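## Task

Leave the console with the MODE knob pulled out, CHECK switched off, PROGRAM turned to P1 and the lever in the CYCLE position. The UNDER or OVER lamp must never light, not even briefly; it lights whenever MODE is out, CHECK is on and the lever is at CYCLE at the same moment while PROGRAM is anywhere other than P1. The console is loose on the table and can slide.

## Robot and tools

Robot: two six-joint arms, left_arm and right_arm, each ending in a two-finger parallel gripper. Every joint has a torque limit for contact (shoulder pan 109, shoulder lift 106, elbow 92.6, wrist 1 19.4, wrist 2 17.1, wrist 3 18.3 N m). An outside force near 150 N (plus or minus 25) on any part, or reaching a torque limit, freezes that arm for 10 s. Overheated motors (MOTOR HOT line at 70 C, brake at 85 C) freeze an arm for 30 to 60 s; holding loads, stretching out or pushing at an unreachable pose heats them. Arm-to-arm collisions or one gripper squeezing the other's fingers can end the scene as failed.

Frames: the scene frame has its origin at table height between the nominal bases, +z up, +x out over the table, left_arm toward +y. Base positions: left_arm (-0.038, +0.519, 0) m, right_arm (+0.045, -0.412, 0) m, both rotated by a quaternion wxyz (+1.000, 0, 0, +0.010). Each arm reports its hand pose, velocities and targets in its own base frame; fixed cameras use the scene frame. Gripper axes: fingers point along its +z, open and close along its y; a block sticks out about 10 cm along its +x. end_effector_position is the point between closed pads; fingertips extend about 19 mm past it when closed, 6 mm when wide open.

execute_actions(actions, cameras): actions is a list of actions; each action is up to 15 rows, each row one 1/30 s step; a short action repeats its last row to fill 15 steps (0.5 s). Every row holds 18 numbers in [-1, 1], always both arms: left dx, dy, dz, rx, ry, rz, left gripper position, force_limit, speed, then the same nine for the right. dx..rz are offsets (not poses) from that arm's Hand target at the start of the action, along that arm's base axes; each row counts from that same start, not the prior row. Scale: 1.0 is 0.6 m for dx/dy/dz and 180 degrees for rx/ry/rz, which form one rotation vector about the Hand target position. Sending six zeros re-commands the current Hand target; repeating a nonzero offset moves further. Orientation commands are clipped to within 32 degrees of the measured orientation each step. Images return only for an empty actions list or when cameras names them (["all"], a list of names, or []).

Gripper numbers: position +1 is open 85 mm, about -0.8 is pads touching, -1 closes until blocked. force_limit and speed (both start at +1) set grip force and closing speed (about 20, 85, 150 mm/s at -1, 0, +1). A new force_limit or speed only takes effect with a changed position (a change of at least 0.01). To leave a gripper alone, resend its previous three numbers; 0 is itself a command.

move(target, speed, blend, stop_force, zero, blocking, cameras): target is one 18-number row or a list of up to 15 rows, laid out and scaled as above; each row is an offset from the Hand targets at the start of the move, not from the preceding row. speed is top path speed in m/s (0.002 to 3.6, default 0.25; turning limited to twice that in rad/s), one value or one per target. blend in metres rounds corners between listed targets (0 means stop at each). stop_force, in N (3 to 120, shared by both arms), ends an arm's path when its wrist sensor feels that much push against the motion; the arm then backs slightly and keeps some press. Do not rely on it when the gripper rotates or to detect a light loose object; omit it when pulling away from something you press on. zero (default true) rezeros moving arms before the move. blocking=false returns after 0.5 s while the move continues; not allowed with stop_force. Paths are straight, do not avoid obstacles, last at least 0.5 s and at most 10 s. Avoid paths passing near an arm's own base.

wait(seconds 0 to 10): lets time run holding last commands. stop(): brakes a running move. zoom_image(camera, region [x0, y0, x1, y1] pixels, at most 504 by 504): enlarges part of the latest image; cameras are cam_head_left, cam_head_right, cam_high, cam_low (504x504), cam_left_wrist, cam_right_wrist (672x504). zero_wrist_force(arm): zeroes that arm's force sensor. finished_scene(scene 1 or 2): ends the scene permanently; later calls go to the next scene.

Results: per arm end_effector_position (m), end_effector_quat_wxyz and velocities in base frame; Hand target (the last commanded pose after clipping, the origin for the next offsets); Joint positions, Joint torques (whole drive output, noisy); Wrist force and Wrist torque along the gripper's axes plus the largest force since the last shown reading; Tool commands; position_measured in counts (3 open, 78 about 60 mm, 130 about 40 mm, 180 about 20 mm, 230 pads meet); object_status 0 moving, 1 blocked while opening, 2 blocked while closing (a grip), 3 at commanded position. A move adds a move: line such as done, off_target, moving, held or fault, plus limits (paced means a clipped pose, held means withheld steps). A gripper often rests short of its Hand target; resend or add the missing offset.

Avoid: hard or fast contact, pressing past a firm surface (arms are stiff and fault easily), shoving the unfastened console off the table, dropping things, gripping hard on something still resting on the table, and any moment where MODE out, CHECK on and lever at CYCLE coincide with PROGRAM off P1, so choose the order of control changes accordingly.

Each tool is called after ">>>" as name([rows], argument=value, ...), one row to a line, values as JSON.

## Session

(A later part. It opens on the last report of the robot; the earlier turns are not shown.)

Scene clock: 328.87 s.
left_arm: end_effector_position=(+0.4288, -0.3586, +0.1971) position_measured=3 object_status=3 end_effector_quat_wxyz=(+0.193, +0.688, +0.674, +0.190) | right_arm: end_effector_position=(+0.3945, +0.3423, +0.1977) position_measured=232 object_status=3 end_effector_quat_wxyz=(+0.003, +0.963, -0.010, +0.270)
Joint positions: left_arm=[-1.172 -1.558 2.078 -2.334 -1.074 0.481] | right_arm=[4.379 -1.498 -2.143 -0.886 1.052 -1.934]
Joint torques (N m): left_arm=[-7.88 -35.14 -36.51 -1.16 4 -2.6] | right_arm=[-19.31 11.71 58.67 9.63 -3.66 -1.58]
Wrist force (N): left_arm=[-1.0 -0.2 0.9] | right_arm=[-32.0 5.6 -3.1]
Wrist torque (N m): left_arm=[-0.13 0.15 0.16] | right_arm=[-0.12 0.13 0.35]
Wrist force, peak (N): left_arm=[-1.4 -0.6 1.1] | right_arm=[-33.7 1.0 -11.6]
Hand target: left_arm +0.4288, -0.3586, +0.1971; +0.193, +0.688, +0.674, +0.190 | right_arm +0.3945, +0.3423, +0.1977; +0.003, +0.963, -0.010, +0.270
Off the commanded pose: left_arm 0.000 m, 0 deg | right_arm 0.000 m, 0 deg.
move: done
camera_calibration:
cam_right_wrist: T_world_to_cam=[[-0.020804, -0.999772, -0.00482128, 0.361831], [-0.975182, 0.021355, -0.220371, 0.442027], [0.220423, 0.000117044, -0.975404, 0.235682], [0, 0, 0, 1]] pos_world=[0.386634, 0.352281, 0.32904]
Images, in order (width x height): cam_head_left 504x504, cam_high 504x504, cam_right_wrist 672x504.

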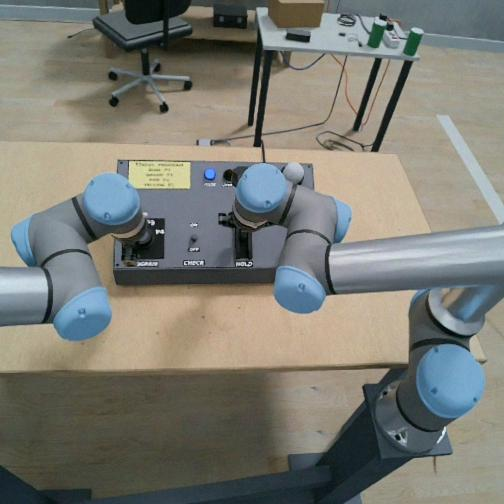

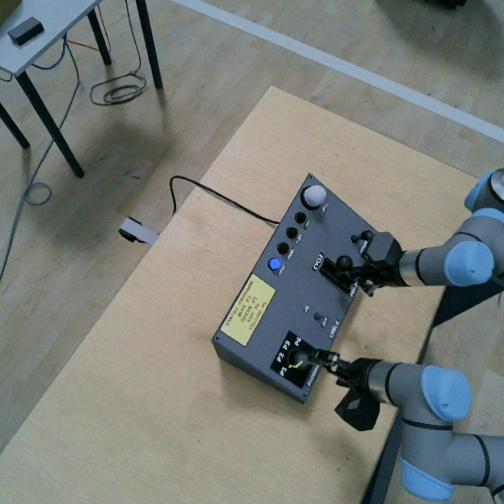

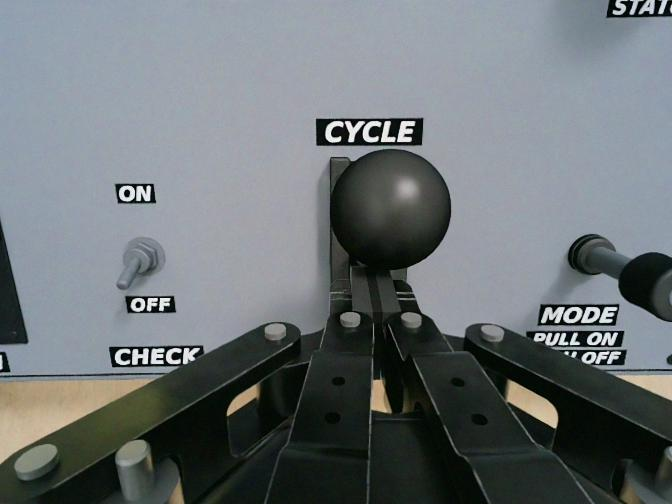

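>>> move([
  [0, 0, 0, 0, 0, 0, 1, -1, 0, -0.0285, 0.0006, -0.0174, 0, 0, 0, -0.85, -1, 1],
  [-0.06, 0.05, 0.1, 0, 0, 0, 1, -1, 0, -0.1067, 0.002, 0.1108, 0, 0, 0, -0.85, -1, 1],
], speed=[0.06, 0.2], blend=[0.003, 0], cameras=["cam_right_wrist", "cam_head_left", "cam_head_right", "cam_high"])

>>> zoom_image(camera="cam_high", region=[230, 170, 430, 420])

>>> zoom_image(camera="cam_head_left", region=[100, 150, 350, 300])

>>> zoom_image(camera="cam_right_wrist", region=[200, 50, 600, 350])

Scene clock: 367.80 s.
left_arm: end_effector_position=(+0.3928, -0.3286, +0.2571) position_measured=3 object_status=3 end_effector_quat_wxyz=(+0.193, +0.688, +0.674, +0.190) | right_arm: end_effector_position=(+0.3305, +0.3435, +0.2642) position_measured=232 object_status=3 end_effector_quat_wxyz=(+0.003, +0.963, -0.010, +0.270)
Joint positions: left_arm=[-1.226 -1.747 2.073 -2.111 -1.062 0.421] | right_arm=[4.537 -1.326 -2.075 -1.218 1.03 -1.752]
Joint torques (N m): left_arm=[-8.38 -26.31 -38.32 -1.09 4.14 -2.41] | right_arm=[13.2 26.47 46.72 0.56 -3.44 1.34]
Wrist force (N): left_arm=[-1.3 -0.6 1.0] | right_arm=[-1.4 0.1 0.3]
Wrist torque (N m): left_arm=[-0.17 0.22 0.21] | right_arm=[0.10 0.22 -0.04]
Wrist force, peak (N): left_arm=[-1.5 -0.2 2.3] | right_arm=[-32.6 6.1 -2.6]
Hand target: left_arm +0.3928, -0.3286, +0.2571; +0.193, +0.688, +0.674, +0.190 | right_arm +0.3305, +0.3435, +0.2642; +0.003, +0.963, -0.010, +0.270
Off the commanded pose: left_arm 0.000 m, 0 deg | right_arm 0.000 m, 0 deg.
move: done
camera_calibration:
cam_right_wrist: T_world_to_cam=[[-0.0207061, -0.999774, -0.0048009, 0.361981], [-0.975184, 0.0212551, -0.220371, 0.39428], [0.220424, 0.000118725, -0.975404, 0.314653], [0, 0, 0, 1]] pos_world=[0.322634, 0.353481, 0.39554]
Images, in order (width x height): cam_head_left 504x504, cam_head_right 504x504, cam_high 504x504, cam_right_wrist 672x504.

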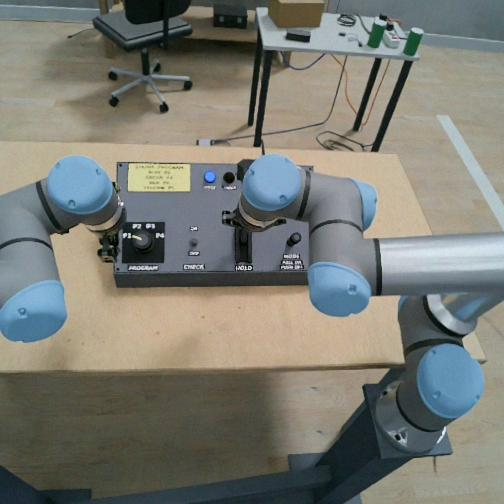

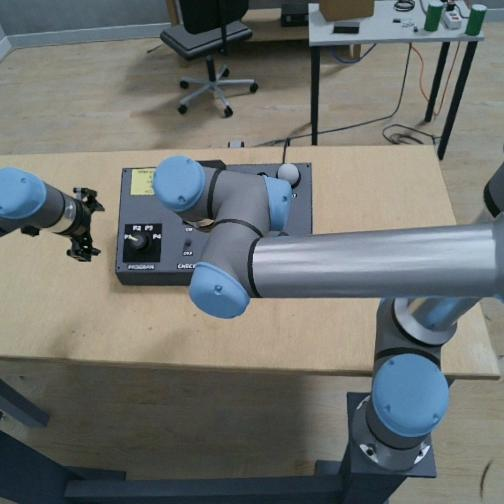

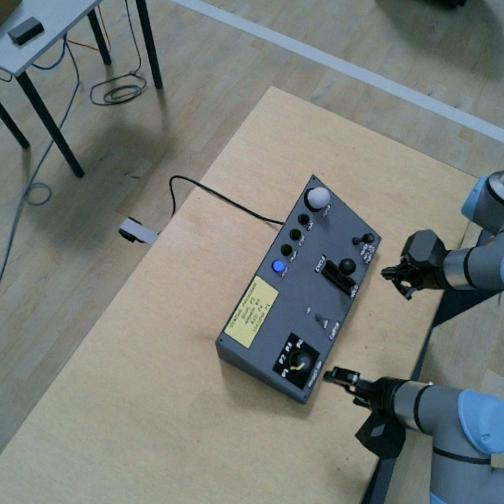

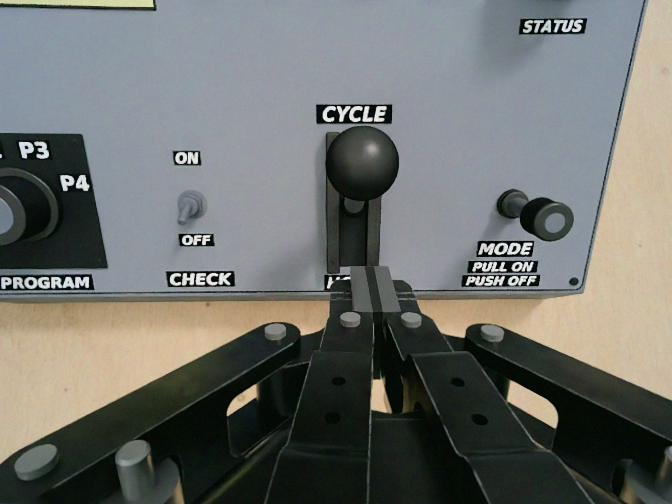

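Scaled by 2.016 from the camera's 504x504 image, which has a finer 720x720 frame.

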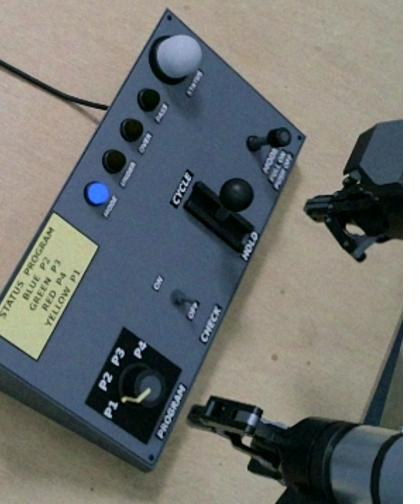

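Scaled by 2.016 from the camera's 504x504 image, which has a finer 720x720 frame.

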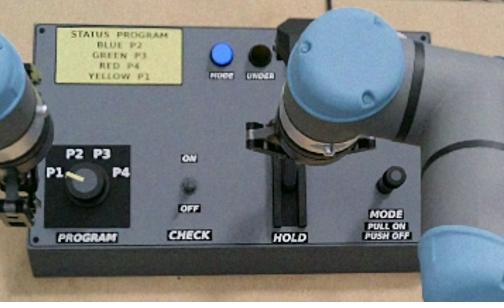

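Scaled by 1.260 from the camera's 672x504 image, which has a finer 960x720 frame.

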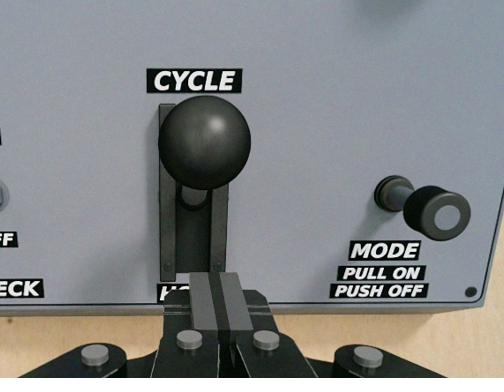

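>>> move(target=[0, 0, 0, 0, 0, 0, 1, -1, 0, -0.15, -0.15, 0.15, 0, 0, 0, -0.85, -1, 1], speed=0.3, cameras=["cam_head_left", "cam_head_right", "cam_high", "cam_right_wrist"])

>>> zoom_image(camera="cam_head_left", region=[100, 150, 350, 300])

>>> zoom_image(camera="cam_head_left", region=[215, 200, 275, 280])

>>> zoom_image(camera="cam_high", region=[280, 220, 380, 360])

Scene clock: 455.90 s.
left_arm: end_effector_position=(+0.3928, -0.3286, +0.2571) position_measured=3 object_status=3 end_effector_quat_wxyz=(+0.193, +0.688, +0.674, +0.190) | right_arm: end_effector_position=(+0.2405, +0.2535, +0.3542) position_measured=232 object_status=3 end_effector_quat_wxyz=(+0.003, +0.963, -0.010, +0.270)
Joint positions: left_arm=[-1.226 -1.747 2.073 -2.111 -1.062 0.421] | right_arm=[4.819 -0.965 -1.999 -1.825 1.028 -1.423]
Joint torques (N m): left_arm=[-8.31 -27.51 -39.47 -0.95 4.23 -2.59] | right_arm=[13.02 4.18 45.25 -0.02 -3.5 1.38]
Wrist force (N): left_arm=[-1.1 -0.7 0.7] | right_arm=[-1.7 0.0 0.1]
Wrist torque (N m): left_arm=[-0.17 0.19 0.21] | right_arm=[0.13 0.20 -0.05]
Wrist force, peak (N): left_arm=[-1.6 -0.6 1.1] | right_arm=[-2.1 0.4 -0.9]
Hand target: left_arm +0.3928, -0.3286, +0.2571; +0.193, +0.688, +0.674, +0.190 | right_arm +0.2405, +0.2535, +0.3542; +0.003, +0.963, -0.010, +0.270
Off the commanded pose: left_arm 0.000 m, 0 deg | right_arm 0.000 m, 0 deg.
move: done
camera_calibration:
cam_right_wrist: T_world_to_cam=[[-0.0207062, -0.999774, -0.00479887, 0.270569], [-0.975206, 0.0212547, -0.220276, 0.328219], [0.220328, 0.000118815, -0.975426, 0.422321], [0, 0, 0, 1]] pos_world=[0.232634, 0.263481, 0.48554]
Images, in order (width x height): cam_head_left 504x504, cam_head_right 504x504, cam_high 504x504, cam_right_wrist 672x504.

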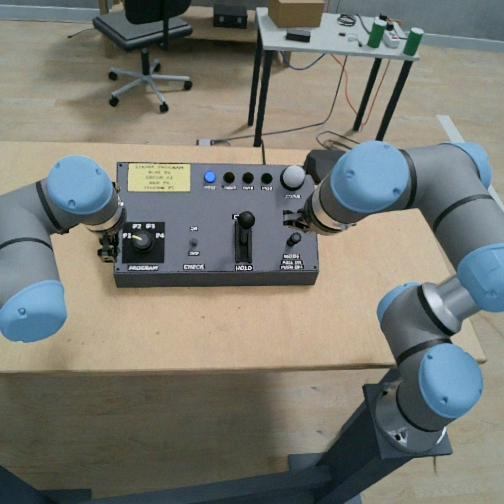

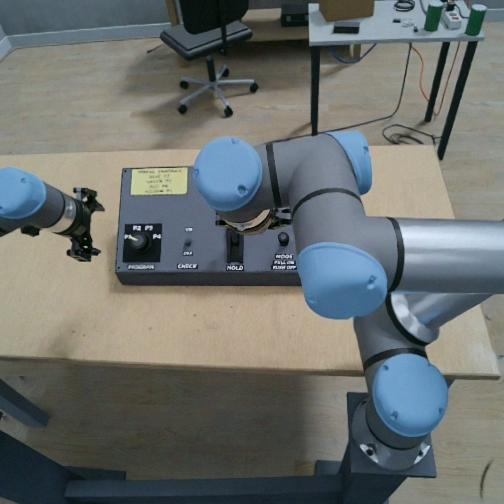

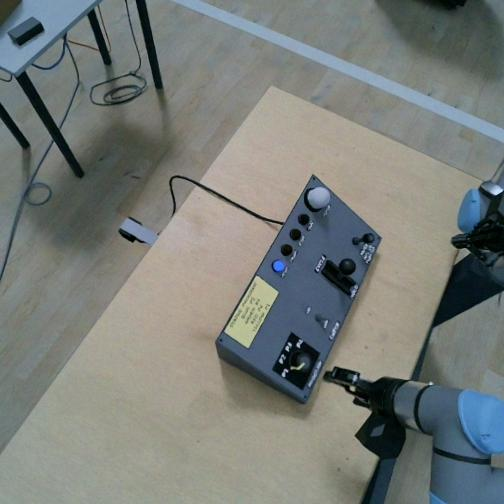

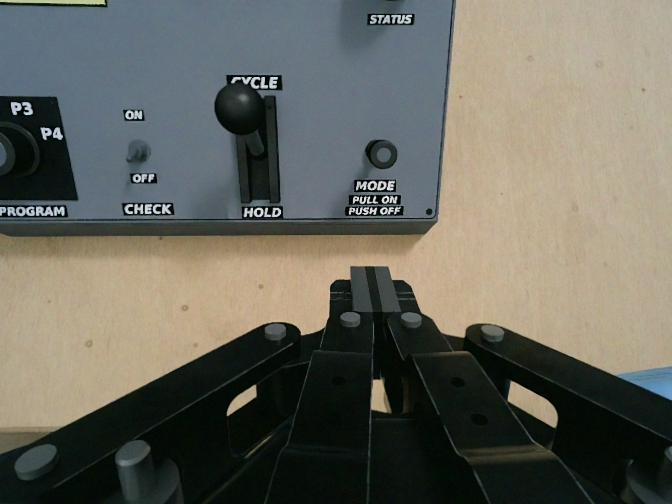

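Scaled by 2.016 from the camera's 504x504 image, which has a finer 720x720 frame.

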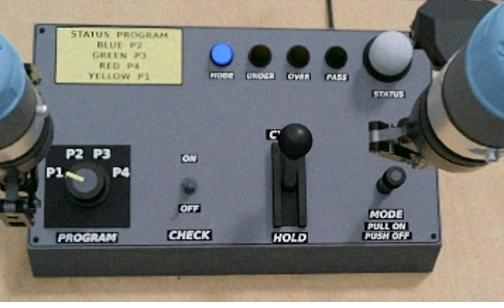

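Scaled by 6.300 from the camera's 504x504 image, which has a finer 720x720 frame.

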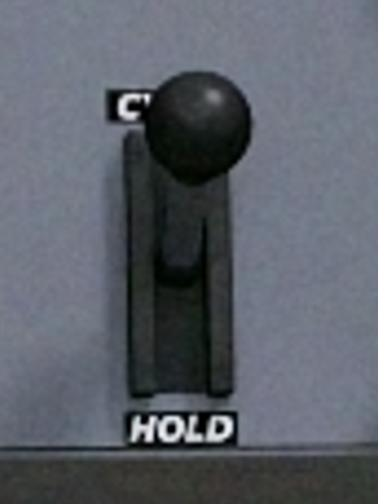

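Scaled by 3.600 from the camera's 504x504 image, which has a finer 720x720 frame.

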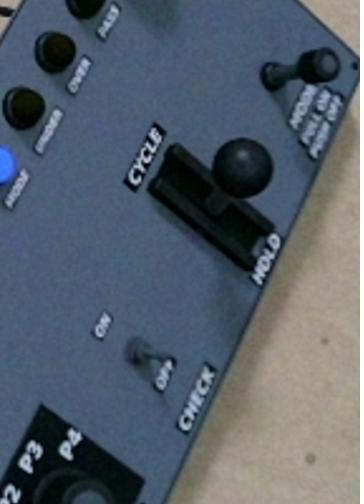

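>>> finished_scene(scene=2)

The scene is finished: the task was done.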